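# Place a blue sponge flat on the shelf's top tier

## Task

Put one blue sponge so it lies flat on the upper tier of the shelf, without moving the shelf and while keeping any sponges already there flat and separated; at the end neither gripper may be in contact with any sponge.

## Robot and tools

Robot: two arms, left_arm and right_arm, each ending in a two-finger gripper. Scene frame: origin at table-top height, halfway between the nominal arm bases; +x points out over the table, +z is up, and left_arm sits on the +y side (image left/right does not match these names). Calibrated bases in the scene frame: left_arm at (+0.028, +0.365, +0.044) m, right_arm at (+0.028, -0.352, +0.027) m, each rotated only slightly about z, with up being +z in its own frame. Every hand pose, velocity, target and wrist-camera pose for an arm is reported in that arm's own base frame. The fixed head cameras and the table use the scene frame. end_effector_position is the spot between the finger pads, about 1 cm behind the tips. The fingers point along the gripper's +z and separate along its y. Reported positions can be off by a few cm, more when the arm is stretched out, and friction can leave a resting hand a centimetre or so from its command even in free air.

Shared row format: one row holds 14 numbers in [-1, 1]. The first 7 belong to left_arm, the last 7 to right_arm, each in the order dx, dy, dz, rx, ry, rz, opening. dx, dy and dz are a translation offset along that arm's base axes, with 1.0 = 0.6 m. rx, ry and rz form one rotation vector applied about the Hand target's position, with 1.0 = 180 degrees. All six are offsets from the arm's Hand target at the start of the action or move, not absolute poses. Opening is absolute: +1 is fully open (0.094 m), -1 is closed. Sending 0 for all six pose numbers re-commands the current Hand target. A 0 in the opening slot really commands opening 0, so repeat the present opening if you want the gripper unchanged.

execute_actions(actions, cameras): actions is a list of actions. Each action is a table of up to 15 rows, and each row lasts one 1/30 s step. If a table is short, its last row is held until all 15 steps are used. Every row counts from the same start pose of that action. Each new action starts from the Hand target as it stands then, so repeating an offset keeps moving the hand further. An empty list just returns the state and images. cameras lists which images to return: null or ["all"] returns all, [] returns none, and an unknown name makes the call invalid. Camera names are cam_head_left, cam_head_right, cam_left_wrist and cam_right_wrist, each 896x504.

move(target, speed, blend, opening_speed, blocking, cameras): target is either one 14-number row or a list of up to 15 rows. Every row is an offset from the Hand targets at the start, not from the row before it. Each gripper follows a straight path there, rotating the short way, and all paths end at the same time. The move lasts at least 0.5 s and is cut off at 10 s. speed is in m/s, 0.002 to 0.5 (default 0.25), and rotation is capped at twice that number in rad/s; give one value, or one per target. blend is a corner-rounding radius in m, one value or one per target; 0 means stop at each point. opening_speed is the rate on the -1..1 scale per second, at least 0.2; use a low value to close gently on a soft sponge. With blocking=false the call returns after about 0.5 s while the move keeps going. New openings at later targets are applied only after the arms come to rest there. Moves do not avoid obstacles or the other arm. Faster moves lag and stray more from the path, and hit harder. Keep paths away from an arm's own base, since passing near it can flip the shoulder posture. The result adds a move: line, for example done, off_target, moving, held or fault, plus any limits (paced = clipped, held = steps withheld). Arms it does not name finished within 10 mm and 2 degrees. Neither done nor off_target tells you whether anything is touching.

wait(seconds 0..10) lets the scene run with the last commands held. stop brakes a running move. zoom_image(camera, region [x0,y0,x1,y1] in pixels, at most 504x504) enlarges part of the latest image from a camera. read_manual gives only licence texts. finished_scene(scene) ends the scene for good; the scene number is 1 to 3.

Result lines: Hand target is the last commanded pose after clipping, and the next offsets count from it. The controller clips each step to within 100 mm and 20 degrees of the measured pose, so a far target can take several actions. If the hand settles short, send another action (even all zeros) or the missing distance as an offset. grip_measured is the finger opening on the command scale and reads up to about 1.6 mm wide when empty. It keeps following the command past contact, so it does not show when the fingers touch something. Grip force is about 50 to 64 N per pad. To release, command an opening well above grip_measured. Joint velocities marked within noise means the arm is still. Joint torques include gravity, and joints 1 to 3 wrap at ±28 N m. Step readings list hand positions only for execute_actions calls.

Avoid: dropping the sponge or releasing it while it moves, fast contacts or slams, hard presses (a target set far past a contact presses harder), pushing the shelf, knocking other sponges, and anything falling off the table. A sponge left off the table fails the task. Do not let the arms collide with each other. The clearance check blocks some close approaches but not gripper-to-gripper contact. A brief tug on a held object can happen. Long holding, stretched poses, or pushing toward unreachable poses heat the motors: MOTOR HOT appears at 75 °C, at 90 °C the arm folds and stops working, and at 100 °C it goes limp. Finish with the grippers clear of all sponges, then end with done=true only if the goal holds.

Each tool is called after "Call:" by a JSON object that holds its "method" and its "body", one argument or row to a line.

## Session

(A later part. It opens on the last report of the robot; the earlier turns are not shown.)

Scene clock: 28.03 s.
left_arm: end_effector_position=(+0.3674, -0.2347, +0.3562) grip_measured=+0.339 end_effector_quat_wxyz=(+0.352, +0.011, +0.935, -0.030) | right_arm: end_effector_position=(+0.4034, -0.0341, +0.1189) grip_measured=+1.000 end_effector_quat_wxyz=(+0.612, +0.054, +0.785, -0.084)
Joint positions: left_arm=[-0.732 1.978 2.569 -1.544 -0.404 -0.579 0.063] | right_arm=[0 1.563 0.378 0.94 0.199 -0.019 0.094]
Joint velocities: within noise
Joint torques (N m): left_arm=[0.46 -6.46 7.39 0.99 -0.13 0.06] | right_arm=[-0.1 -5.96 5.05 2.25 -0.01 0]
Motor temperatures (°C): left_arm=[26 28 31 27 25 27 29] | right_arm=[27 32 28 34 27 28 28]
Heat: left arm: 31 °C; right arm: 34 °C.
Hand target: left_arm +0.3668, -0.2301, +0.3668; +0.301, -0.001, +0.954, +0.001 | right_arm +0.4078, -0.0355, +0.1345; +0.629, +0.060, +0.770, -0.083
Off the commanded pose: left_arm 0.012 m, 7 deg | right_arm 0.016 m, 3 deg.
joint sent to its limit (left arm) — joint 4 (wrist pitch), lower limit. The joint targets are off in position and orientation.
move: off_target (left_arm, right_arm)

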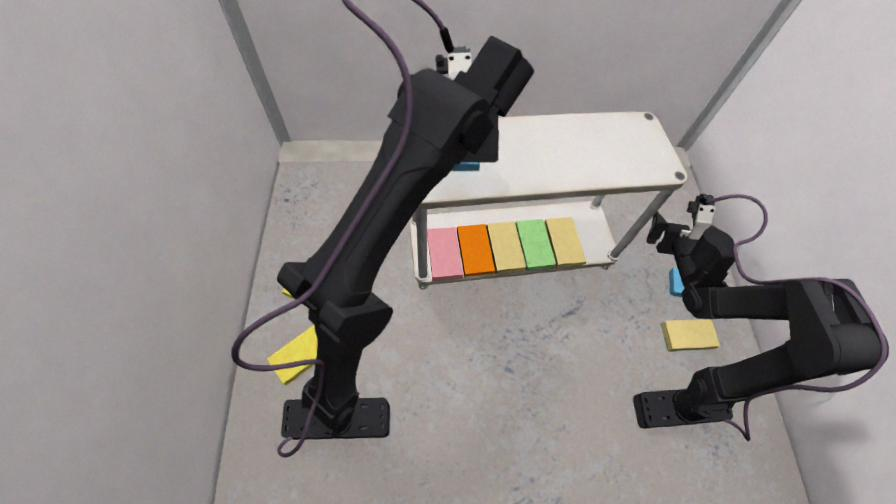

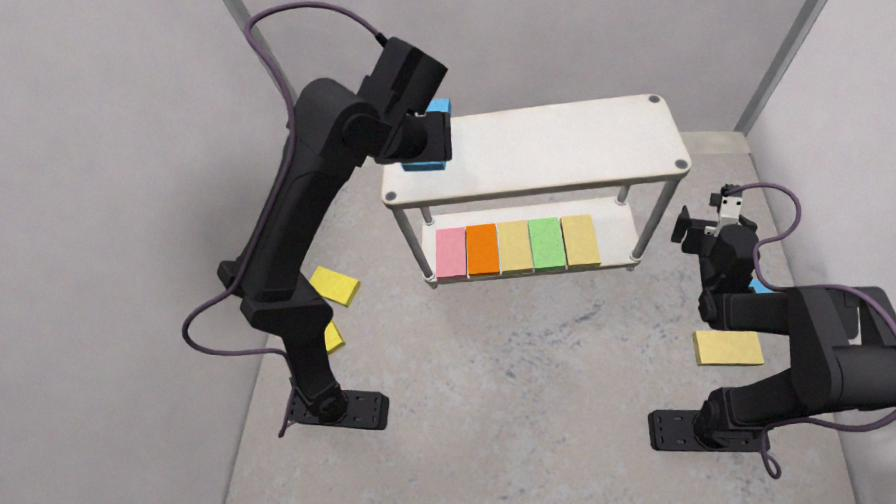

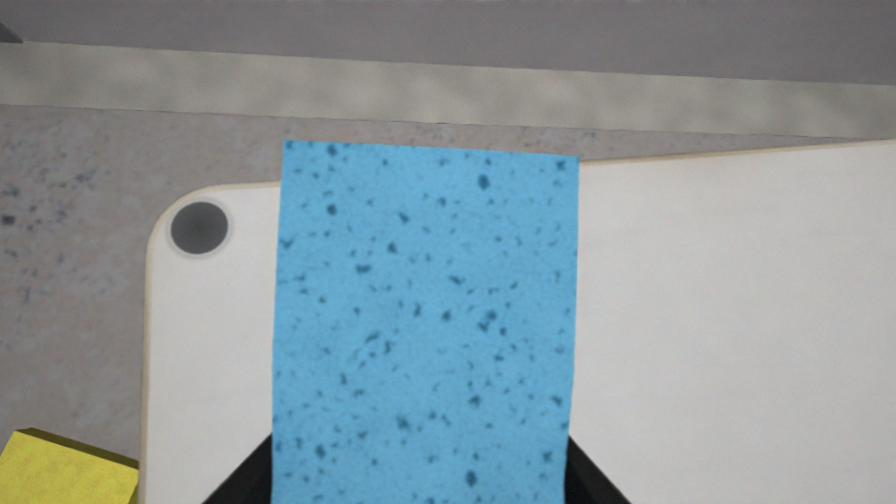

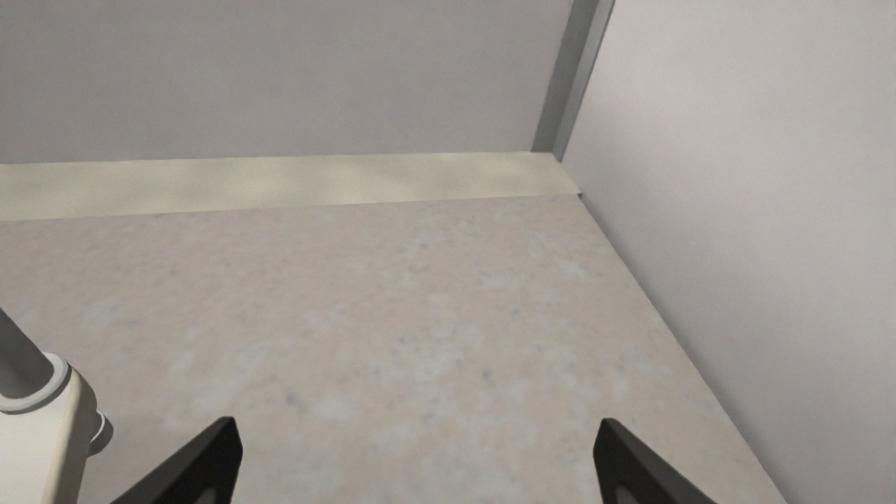

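Call:
{"method": "move", "body": {
  "target": [0,0,-0.042,0,0,0,0.15,0,0,0,0,0,0,1],
  "speed": 0.05
}}

Scene clock: 31.93 s.
left_arm: end_effector_position=(+0.3667, -0.2358, +0.3497) grip_measured=+0.339 end_effector_quat_wxyz=(+0.343, +0.006, +0.939, -0.029) | right_arm: end_effector_position=(+0.4034, -0.0341, +0.1189) grip_measured=+1.000 end_effector_quat_wxyz=(+0.612, +0.054, +0.785, -0.084)
Joint positions: left_arm=[-0.732 1.978 2.549 -1.544 -0.397 -0.596 0.063] | right_arm=[0 1.563 0.378 0.94 0.199 -0.019 0.094]
Joint velocities: within noise
Joint torques (N m): left_arm=[0.47 -6.38 2.99 0.98 -0.13 -0.1] | right_arm=[-0.09 -5.96 5.04 2.25 -0.01 0]
Motor temperatures (°C): left_arm=[26 28 31 27 25 27 29] | right_arm=[27 32 28 35 27 28 28]
Heat: left arm: 31 °C; right arm: 35 °C.
Hand target: left_arm +0.3668, -0.2301, +0.3416; +0.301, -0.001, +0.954, +0.001 | right_arm +0.4078, -0.0355, +0.1345; +0.629, +0.060, +0.770, -0.083
Off the commanded pose: left_arm 0.010 m, 6 deg | right_arm 0.016 m, 3 deg.
joint sent to its limit (left arm) — joint 4 (wrist pitch), lower limit. The joint targets are off in position and orientation.
move: off_target (left_arm, right_arm)

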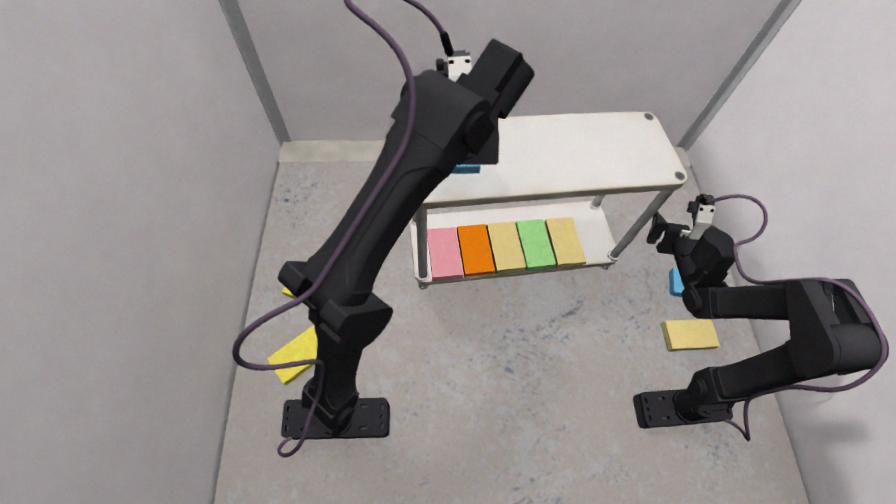

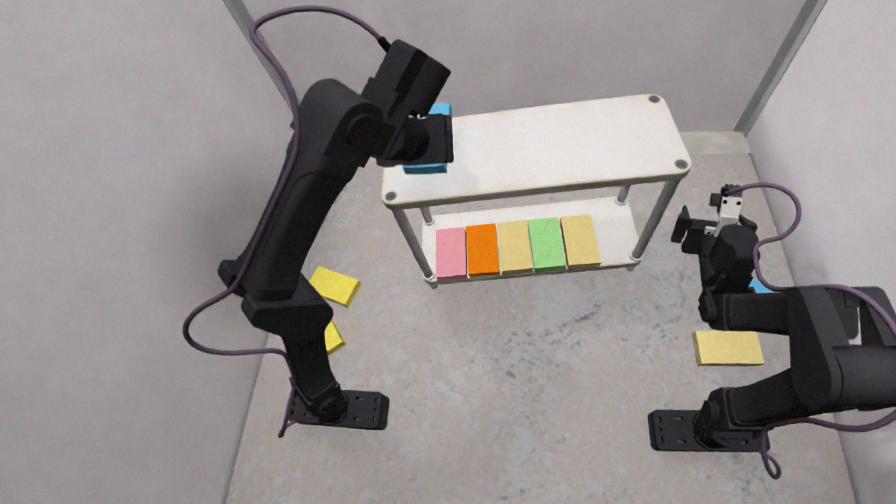

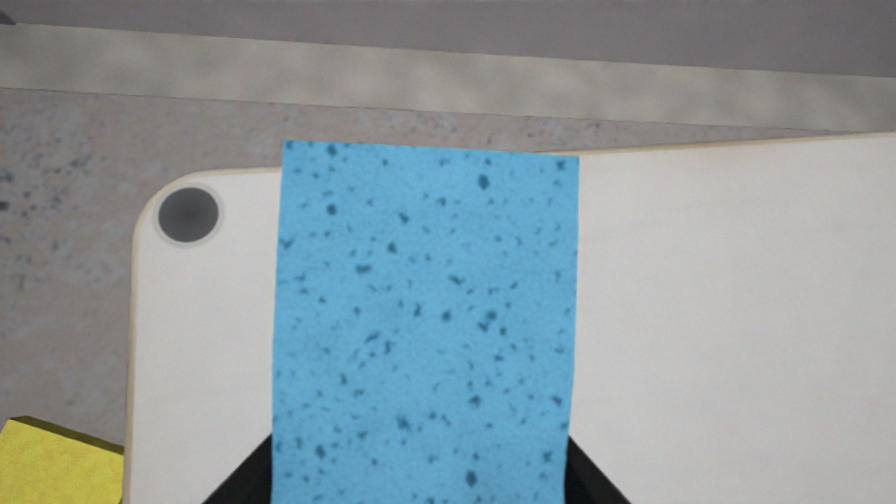

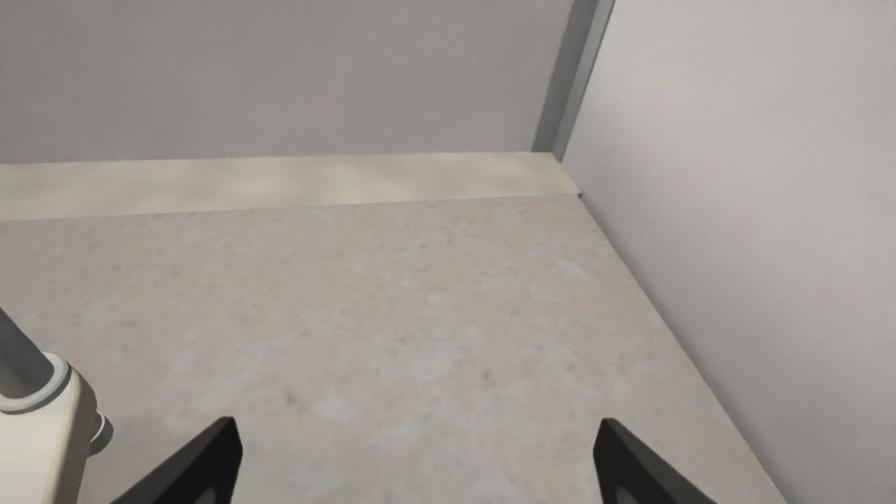

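Call:
{"method": "move", "body": {
  "target": [-0.003,0,-0.03,0,0,0,0.15,0,0,0,0,0,0,1],
  "speed": 0.04,
  "cameras": ["cam_left_wrist","cam_head_right"]
}}

Scene clock: 33.50 s.
left_arm: end_effector_position=(+0.3656, -0.2354, +0.3322) grip_measured=+0.339 end_effector_quat_wxyz=(+0.322, +0.006, +0.947, -0.015) | right_arm: end_effector_position=(+0.4034, -0.0341, +0.1189) grip_measured=+1.000 end_effector_quat_wxyz=(+0.612, +0.054, +0.785, -0.084)
Joint positions: left_arm=[-0.732 1.978 2.492 -1.544 -0.394 -0.61 0.063] | right_arm=[0 1.563 0.378 0.94 0.199 -0.019 0.094]
Joint velocities: within noise
Joint torques (N m): left_arm=[0.31 -6.53 3.15 0.9 -0.14 -0.1] | right_arm=[-0.1 -5.96 5.04 2.25 -0.01 0]
Motor temperatures (°C): left_arm=[26 28 31 27 25 27 29] | right_arm=[27 32 28 35 27 28 28]
Heat: left arm: 31 °C; right arm: 35 °C.
Hand target: left_arm +0.3650, -0.2301, +0.3236; +0.301, -0.001, +0.954, +0.001 | right_arm +0.4078, -0.0355, +0.1345; +0.629, +0.060, +0.770, -0.083
Off the commanded pose: left_arm 0.010 m, 3 deg | right_arm 0.016 m, 3 deg.
joint sent to its limit (left arm) — joint 4 (wrist pitch), lower limit. The joint targets are off in position, not in orientation.
move: off_target (left_arm, right_arm)
Images, in order (width x height): cam_head_right 896x504, cam_left_wrist 896x504.

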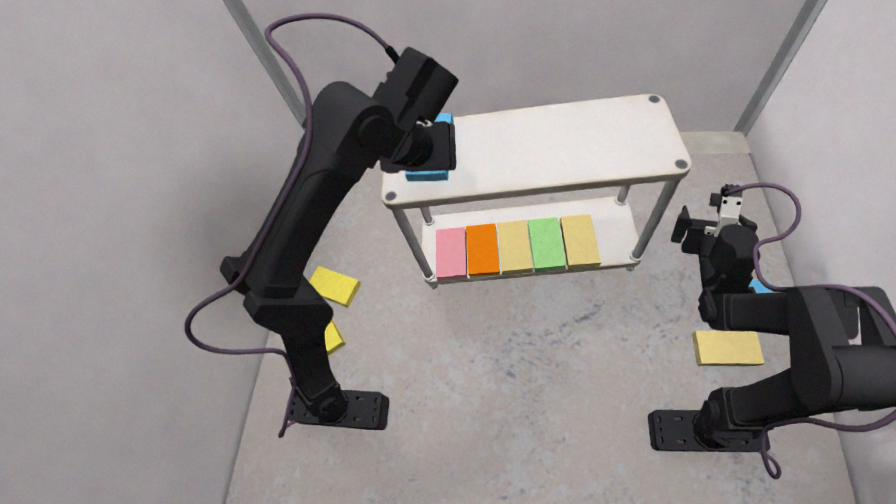

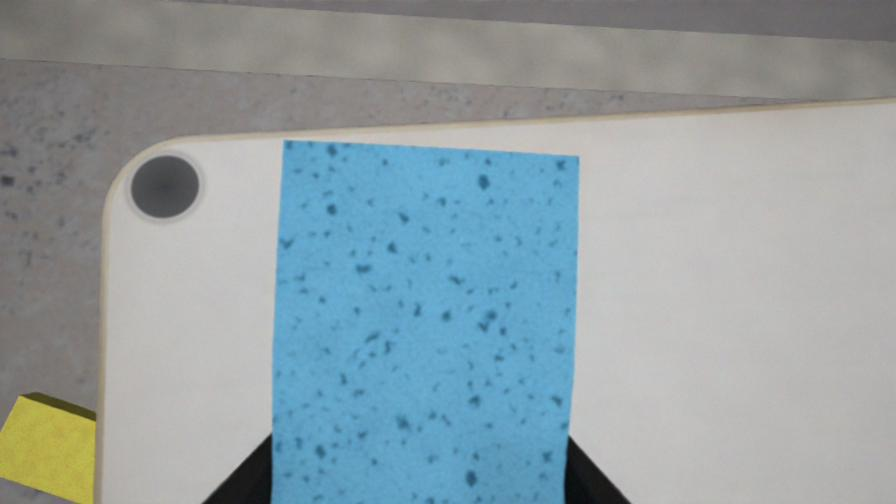

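Call:
{"method": "move", "body": {
  "target": [-0.004,0,-0.021,0,0,0,0.15,0,0,0,0,0,0,1],
  "speed": 0.03,
  "cameras": ["cam_left_wrist","cam_head_right"]
}}

Scene clock: 34.67 s.
left_arm: end_effector_position=(+0.3660, -0.2348, +0.3287) grip_measured=+0.339 end_effector_quat_wxyz=(+0.326, +0.001, +0.945, -0.017) | right_arm: end_effector_position=(+0.4034, -0.0341, +0.1189) grip_measured=+1.000 end_effector_quat_wxyz=(+0.612, +0.054, +0.785, -0.084)
Joint positions: left_arm=[-0.732 1.942 2.411 -1.492 -0.398 -0.617 0.063] | right_arm=[0 1.563 0.378 0.94 0.199 -0.019 0.094]
Joint velocities: within noise
Joint torques (N m): left_arm=[0.01 -6.35 1.69 0.85 -0.11 -0.14] | right_arm=[-0.09 -5.96 5.05 2.25 -0.01 0]
Motor temperatures (°C): left_arm=[26 28 31 27 25 27 29] | right_arm=[27 32 28 35 27 28 28]
Heat: left arm: 31 °C; right arm: 35 °C.
Hand target: left_arm +0.3626, -0.2301, +0.3110; +0.301, -0.001, +0.954, +0.001 | right_arm +0.4078, -0.0355, +0.1345; +0.629, +0.060, +0.770, -0.083
Off the commanded pose: left_arm 0.019 m, 4 deg | right_arm 0.016 m, 3 deg.
move: off_target (left_arm, right_arm)
Images, in order (width x height): cam_head_right 896x504, cam_left_wrist 896x504.

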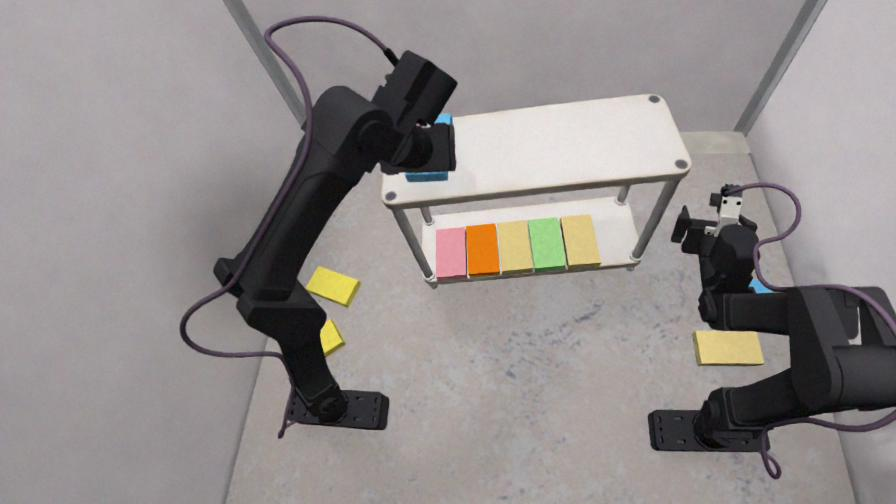

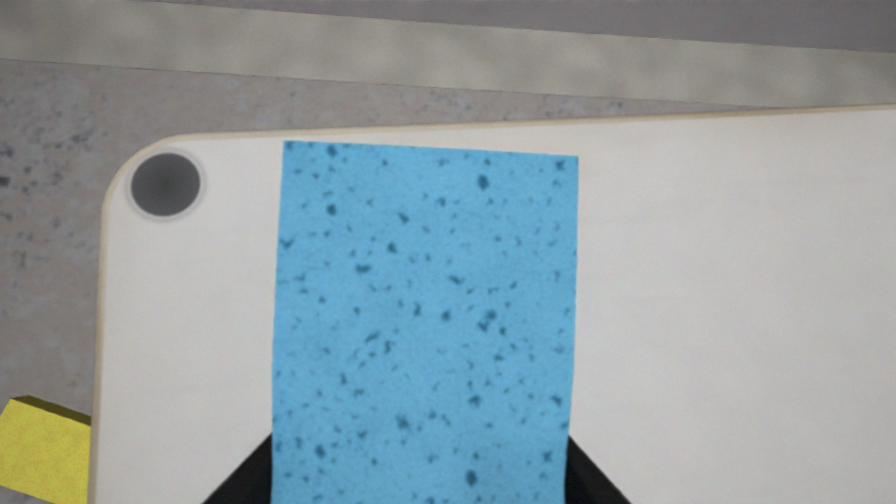

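Call:
{"method": "move", "body": {
  "target": [0,0,-0.008,0,0,0,0.15,0,0,0,0,0,0,1],
  "speed": 0.03,
  "cameras": ["cam_left_wrist","cam_head_right"]
}}

Call:
{"method": "zoom_image", "body": {
  "camera": "cam_head_right",
  "region": [340, 60, 520, 240]
}}

Scene clock: 35.90 s.
left_arm: end_effector_position=(+0.3662, -0.2345, +0.3296) grip_measured=+0.339 end_effector_quat_wxyz=(+0.334, -0.001, +0.942, -0.020) | right_arm: end_effector_position=(+0.4034, -0.0341, +0.1189) grip_measured=+1.000 end_effector_quat_wxyz=(+0.612, +0.054, +0.785, -0.084)
Joint positions: left_arm=[-0.734 1.914 2.362 -1.453 -0.404 -0.617 0.063] | right_arm=[0 1.563 0.378 0.94 0.199 -0.019 0.094]
Joint velocities: within noise
Joint torques (N m): left_arm=[0.09 -5.83 1.58 0.85 -0.09 -0.14] | right_arm=[-0.1 -5.96 5.05 2.25 -0.01 0]
Motor temperatures (°C): left_arm=[26 28 30 27 25 27 29] | right_arm=[27 32 28 35 27 28 28]
Heat: left arm: 30 °C; right arm: 35 °C.
Hand target: left_arm +0.3626, -0.2301, +0.3062; +0.301, -0.001, +0.954, +0.001 | right_arm +0.4078, -0.0355, +0.1345; +0.629, +0.060, +0.770, -0.083
Off the commanded pose: left_arm 0.024 m, 5 deg | right_arm 0.016 m, 3 deg.
move: off_target (left_arm, right_arm)
Images, in order (width x height): cam_head_right 896x504, cam_left_wrist 896x504.

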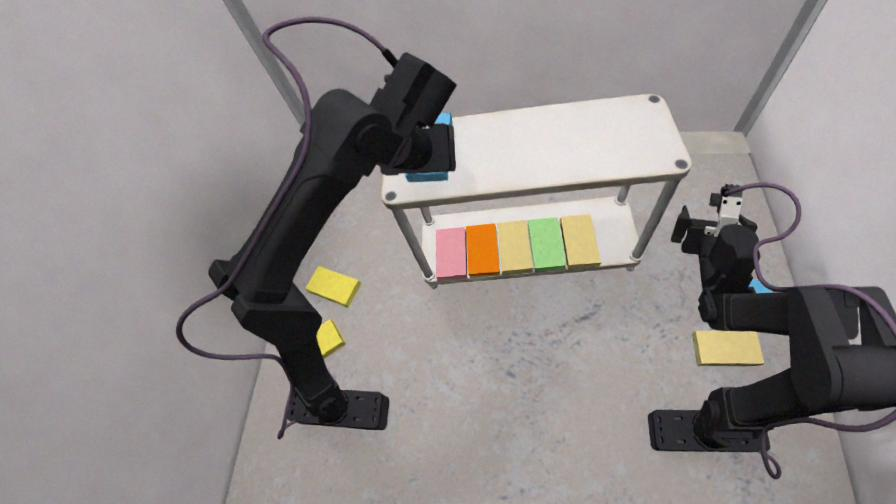

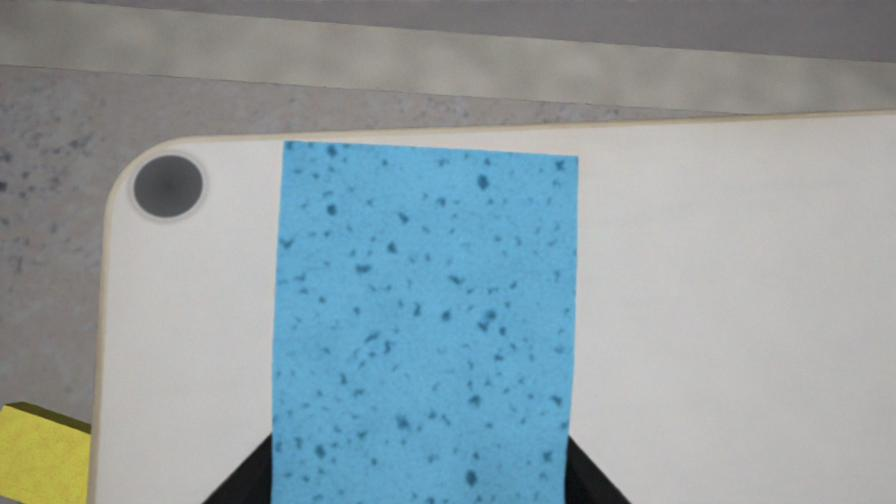

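Scaled by 2.800 from the camera's 896x504 image, which has a finer 1280x720 frame.

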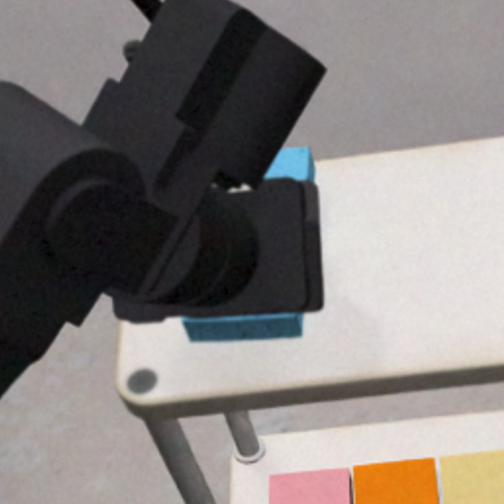

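Call:
{"method": "move", "body": {
  "target": [0.004,-0.003,0.018,0,0,0,0.15,0,0,0,0,0,0,1],
  "speed": 0.03,
  "cameras": []
}}

Call:
{"method": "move", "body": {
  "target": [0,0,0,0,0,0,0.9,0,0,0,0,0,0,1],
  "opening_speed": 0.5,
  "cameras": ["cam_left_wrist","cam_head_right"]
}}

Scene clock: 37.30 s.
left_arm: end_effector_position=(+0.3672, -0.2364, +0.3303) grip_measured=+0.339 end_effector_quat_wxyz=(+0.327, +0.001, +0.945, -0.017) | right_arm: end_effector_position=(+0.4034, -0.0341, +0.1189) grip_measured=+1.000 end_effector_quat_wxyz=(+0.612, +0.054, +0.785, -0.084)
Joint positions: left_arm=[-0.734 1.958 2.443 -1.506 -0.4 -0.617 0.063] | right_arm=[0 1.563 0.378 0.94 0.199 -0.019 0.094]
Joint velocities: within noise
Joint torques (N m): left_arm=[0.05 -4.88 5.79 0.59 -0.1 -0.1] | right_arm=[-0.09 -5.96 5.05 2.25 -0.01 0]
Motor temperatures (°C): left_arm=[26 28 30 27 25 27 29] | right_arm=[27 32 28 35 27 28 28]
Heat: left arm: 30 °C; right arm: 35 °C.
Hand target: left_arm +0.3650, -0.2319, +0.3170; +0.301, -0.001, +0.954, +0.001 | right_arm +0.4078, -0.0355, +0.1345; +0.629, +0.060, +0.770, -0.083
Off the commanded pose: left_arm 0.014 m, 4 deg | right_arm 0.016 m, 3 deg.
move: off_target (left_arm, right_arm)
No camera images: "cameras" was empty.

Scene clock: 39.30 s.
left_arm: end_effector_position=(+0.3674, -0.2374, +0.3233) grip_measured=+0.897 end_effector_quat_wxyz=(+0.318, +0.004, +0.948, -0.010) | right_arm: end_effector_position=(+0.4034, -0.0341, +0.1189) grip_measured=+1.000 end_effector_quat_wxyz=(+0.612, +0.054, +0.785, -0.084)
Joint positions: left_arm=[-0.735 1.972 2.443 -1.516 -0.4 -0.619 0.089] | right_arm=[0 1.563 0.378 0.94 0.199 -0.019 0.094]
Joint velocities: within noise
Joint torques (N m): left_arm=[0.18 -5.78 5.91 0.65 -0.11 -0.11] | right_arm=[-0.1 -5.97 5.05 2.25 -0.01 0]
Motor temperatures (°C): left_arm=[26 28 30 27 25 27 29] | right_arm=[27 32 28 35 27 28 28]
Heat: left arm: 30 °C; right arm: 35 °C.
Hand target: left_arm +0.3650, -0.2319, +0.3170; +0.301, -0.001, +0.954, +0.001 | right_arm +0.4078, -0.0355, +0.1345; +0.629, +0.060, +0.770, -0.083
Off the commanded pose: left_arm 0.009 m, 2 deg | right_arm 0.016 m, 3 deg.
move: off_target (right_arm)
Images, in order (width x height): cam_head_right 896x504, cam_left_wrist 896x504.

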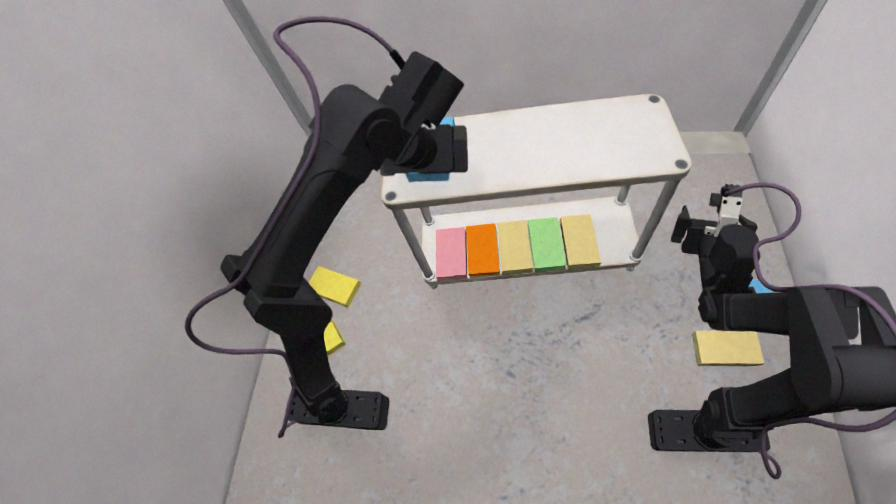

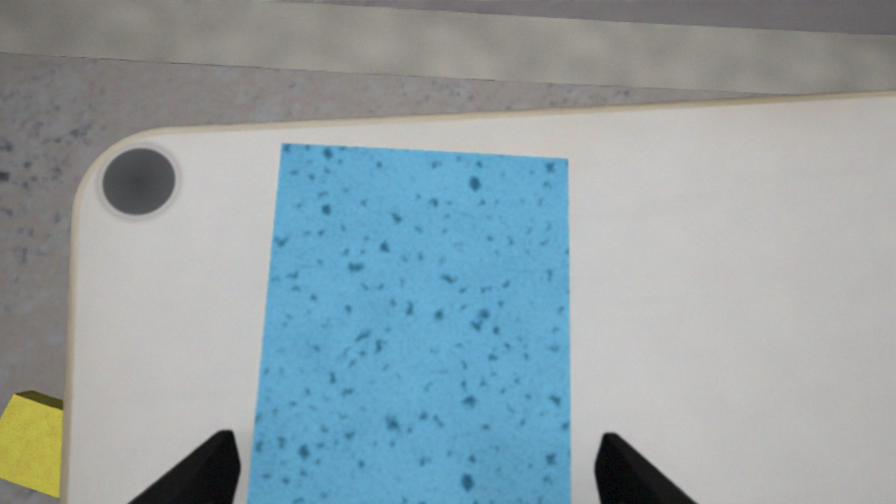

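Call:
{"method": "move", "body": {
  "target": [
    [0,0.003,0,0,0,0,1,0,0,0,0,0,0,1],
    [-0.03,0.003,0.12,0,0,0,1,0,0,0,0,0,0,1],
    [-0.16,0.003,0.14,0,0,0,1,0,0,0,0,0,0,1]
  ],
  "speed": 0.1
}}

Scene clock: 42.90 s.
left_arm: end_effector_position=(+0.2734, -0.2469, +0.3949) grip_measured=+0.998 end_effector_quat_wxyz=(+0.379, +0.029, +0.920, -0.090) | right_arm: end_effector_position=(+0.4034, -0.0341, +0.1189) grip_measured=+1.000 end_effector_quat_wxyz=(+0.612, +0.054, +0.785, -0.084)
Joint positions: left_arm=[-0.962 1.707 2.343 -1.538 -0.48 -0.731 0.094] | right_arm=[0 1.563 0.378 0.94 0.199 -0.019 0.094]
Joint velocities: within noise
Joint torques (N m): left_arm=[-0.27 -6.69 2.88 0.99 -0.51 -0.09] | right_arm=[-0.09 -5.94 5.04 2.25 -0.01 0]
Motor temperatures (°C): left_arm=[26 28 30 27 25 27 29] | right_arm=[27 32 28 36 27 28 28]
Heat: left arm: 30 °C; right arm: 36 °C.
Hand target: left_arm +0.2690, -0.2301, +0.4010; +0.301, -0.001, +0.954, +0.001 | right_arm +0.4078, -0.0355, +0.1345; +0.629, +0.060, +0.770, -0.083
Off the commanded pose: left_arm 0.018 m, 15 deg | right_arm 0.016 m, 3 deg.
joint sent to its limit (left arm) — joint 4 (wrist pitch), lower limit. The joint targets are off in position and orientation.
move: off_target (left_arm, right_arm)

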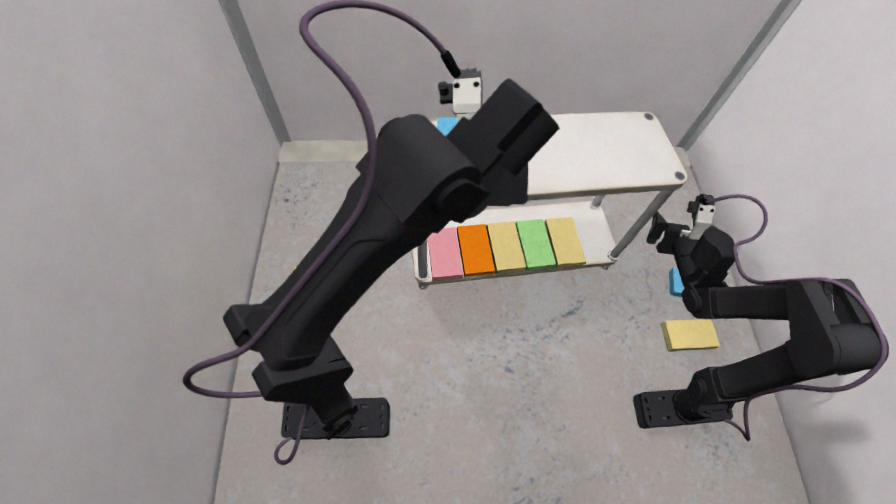

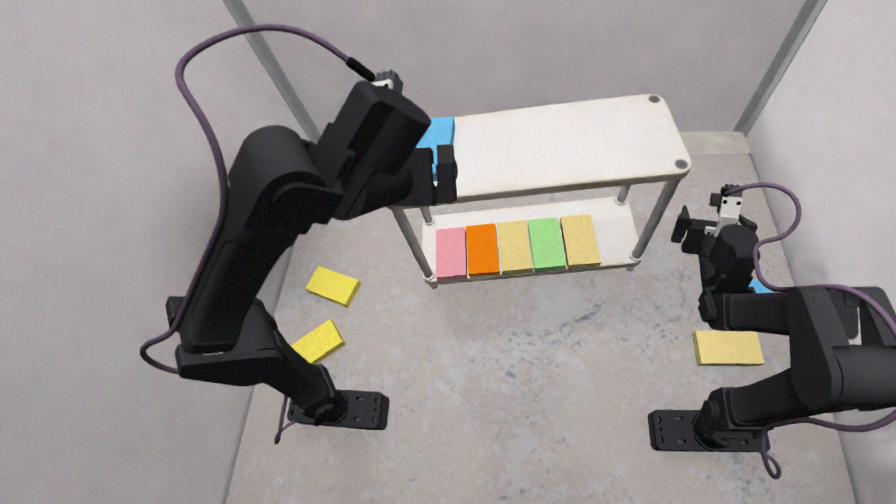

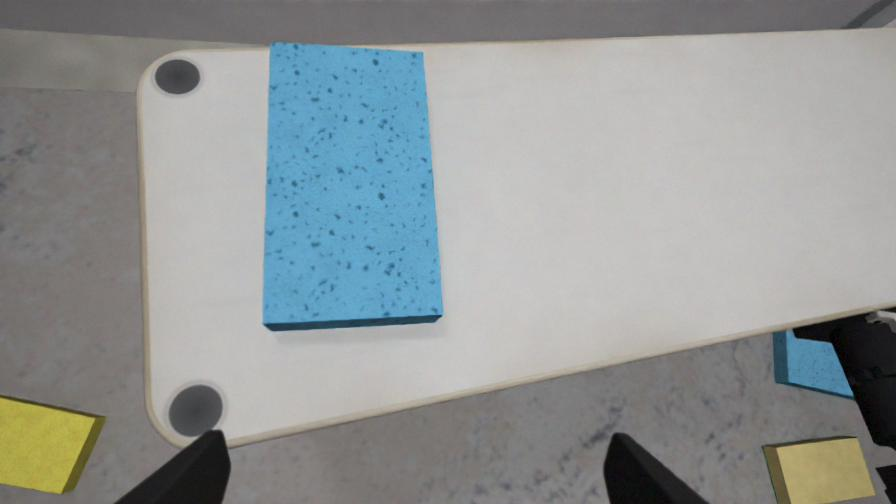

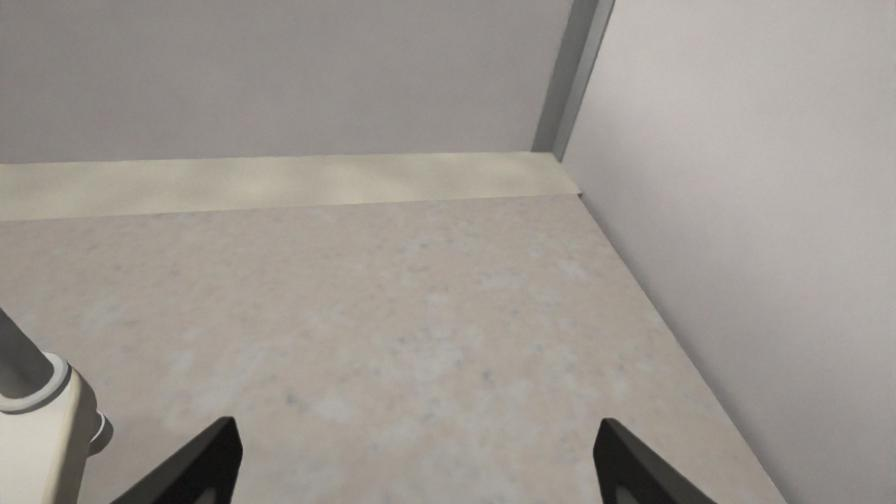

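Flat on the tier.

Call:
{"method": "finished_scene", "body": {
  "scene": 2,
  "done": true
}}

The scene is finished: the task was done.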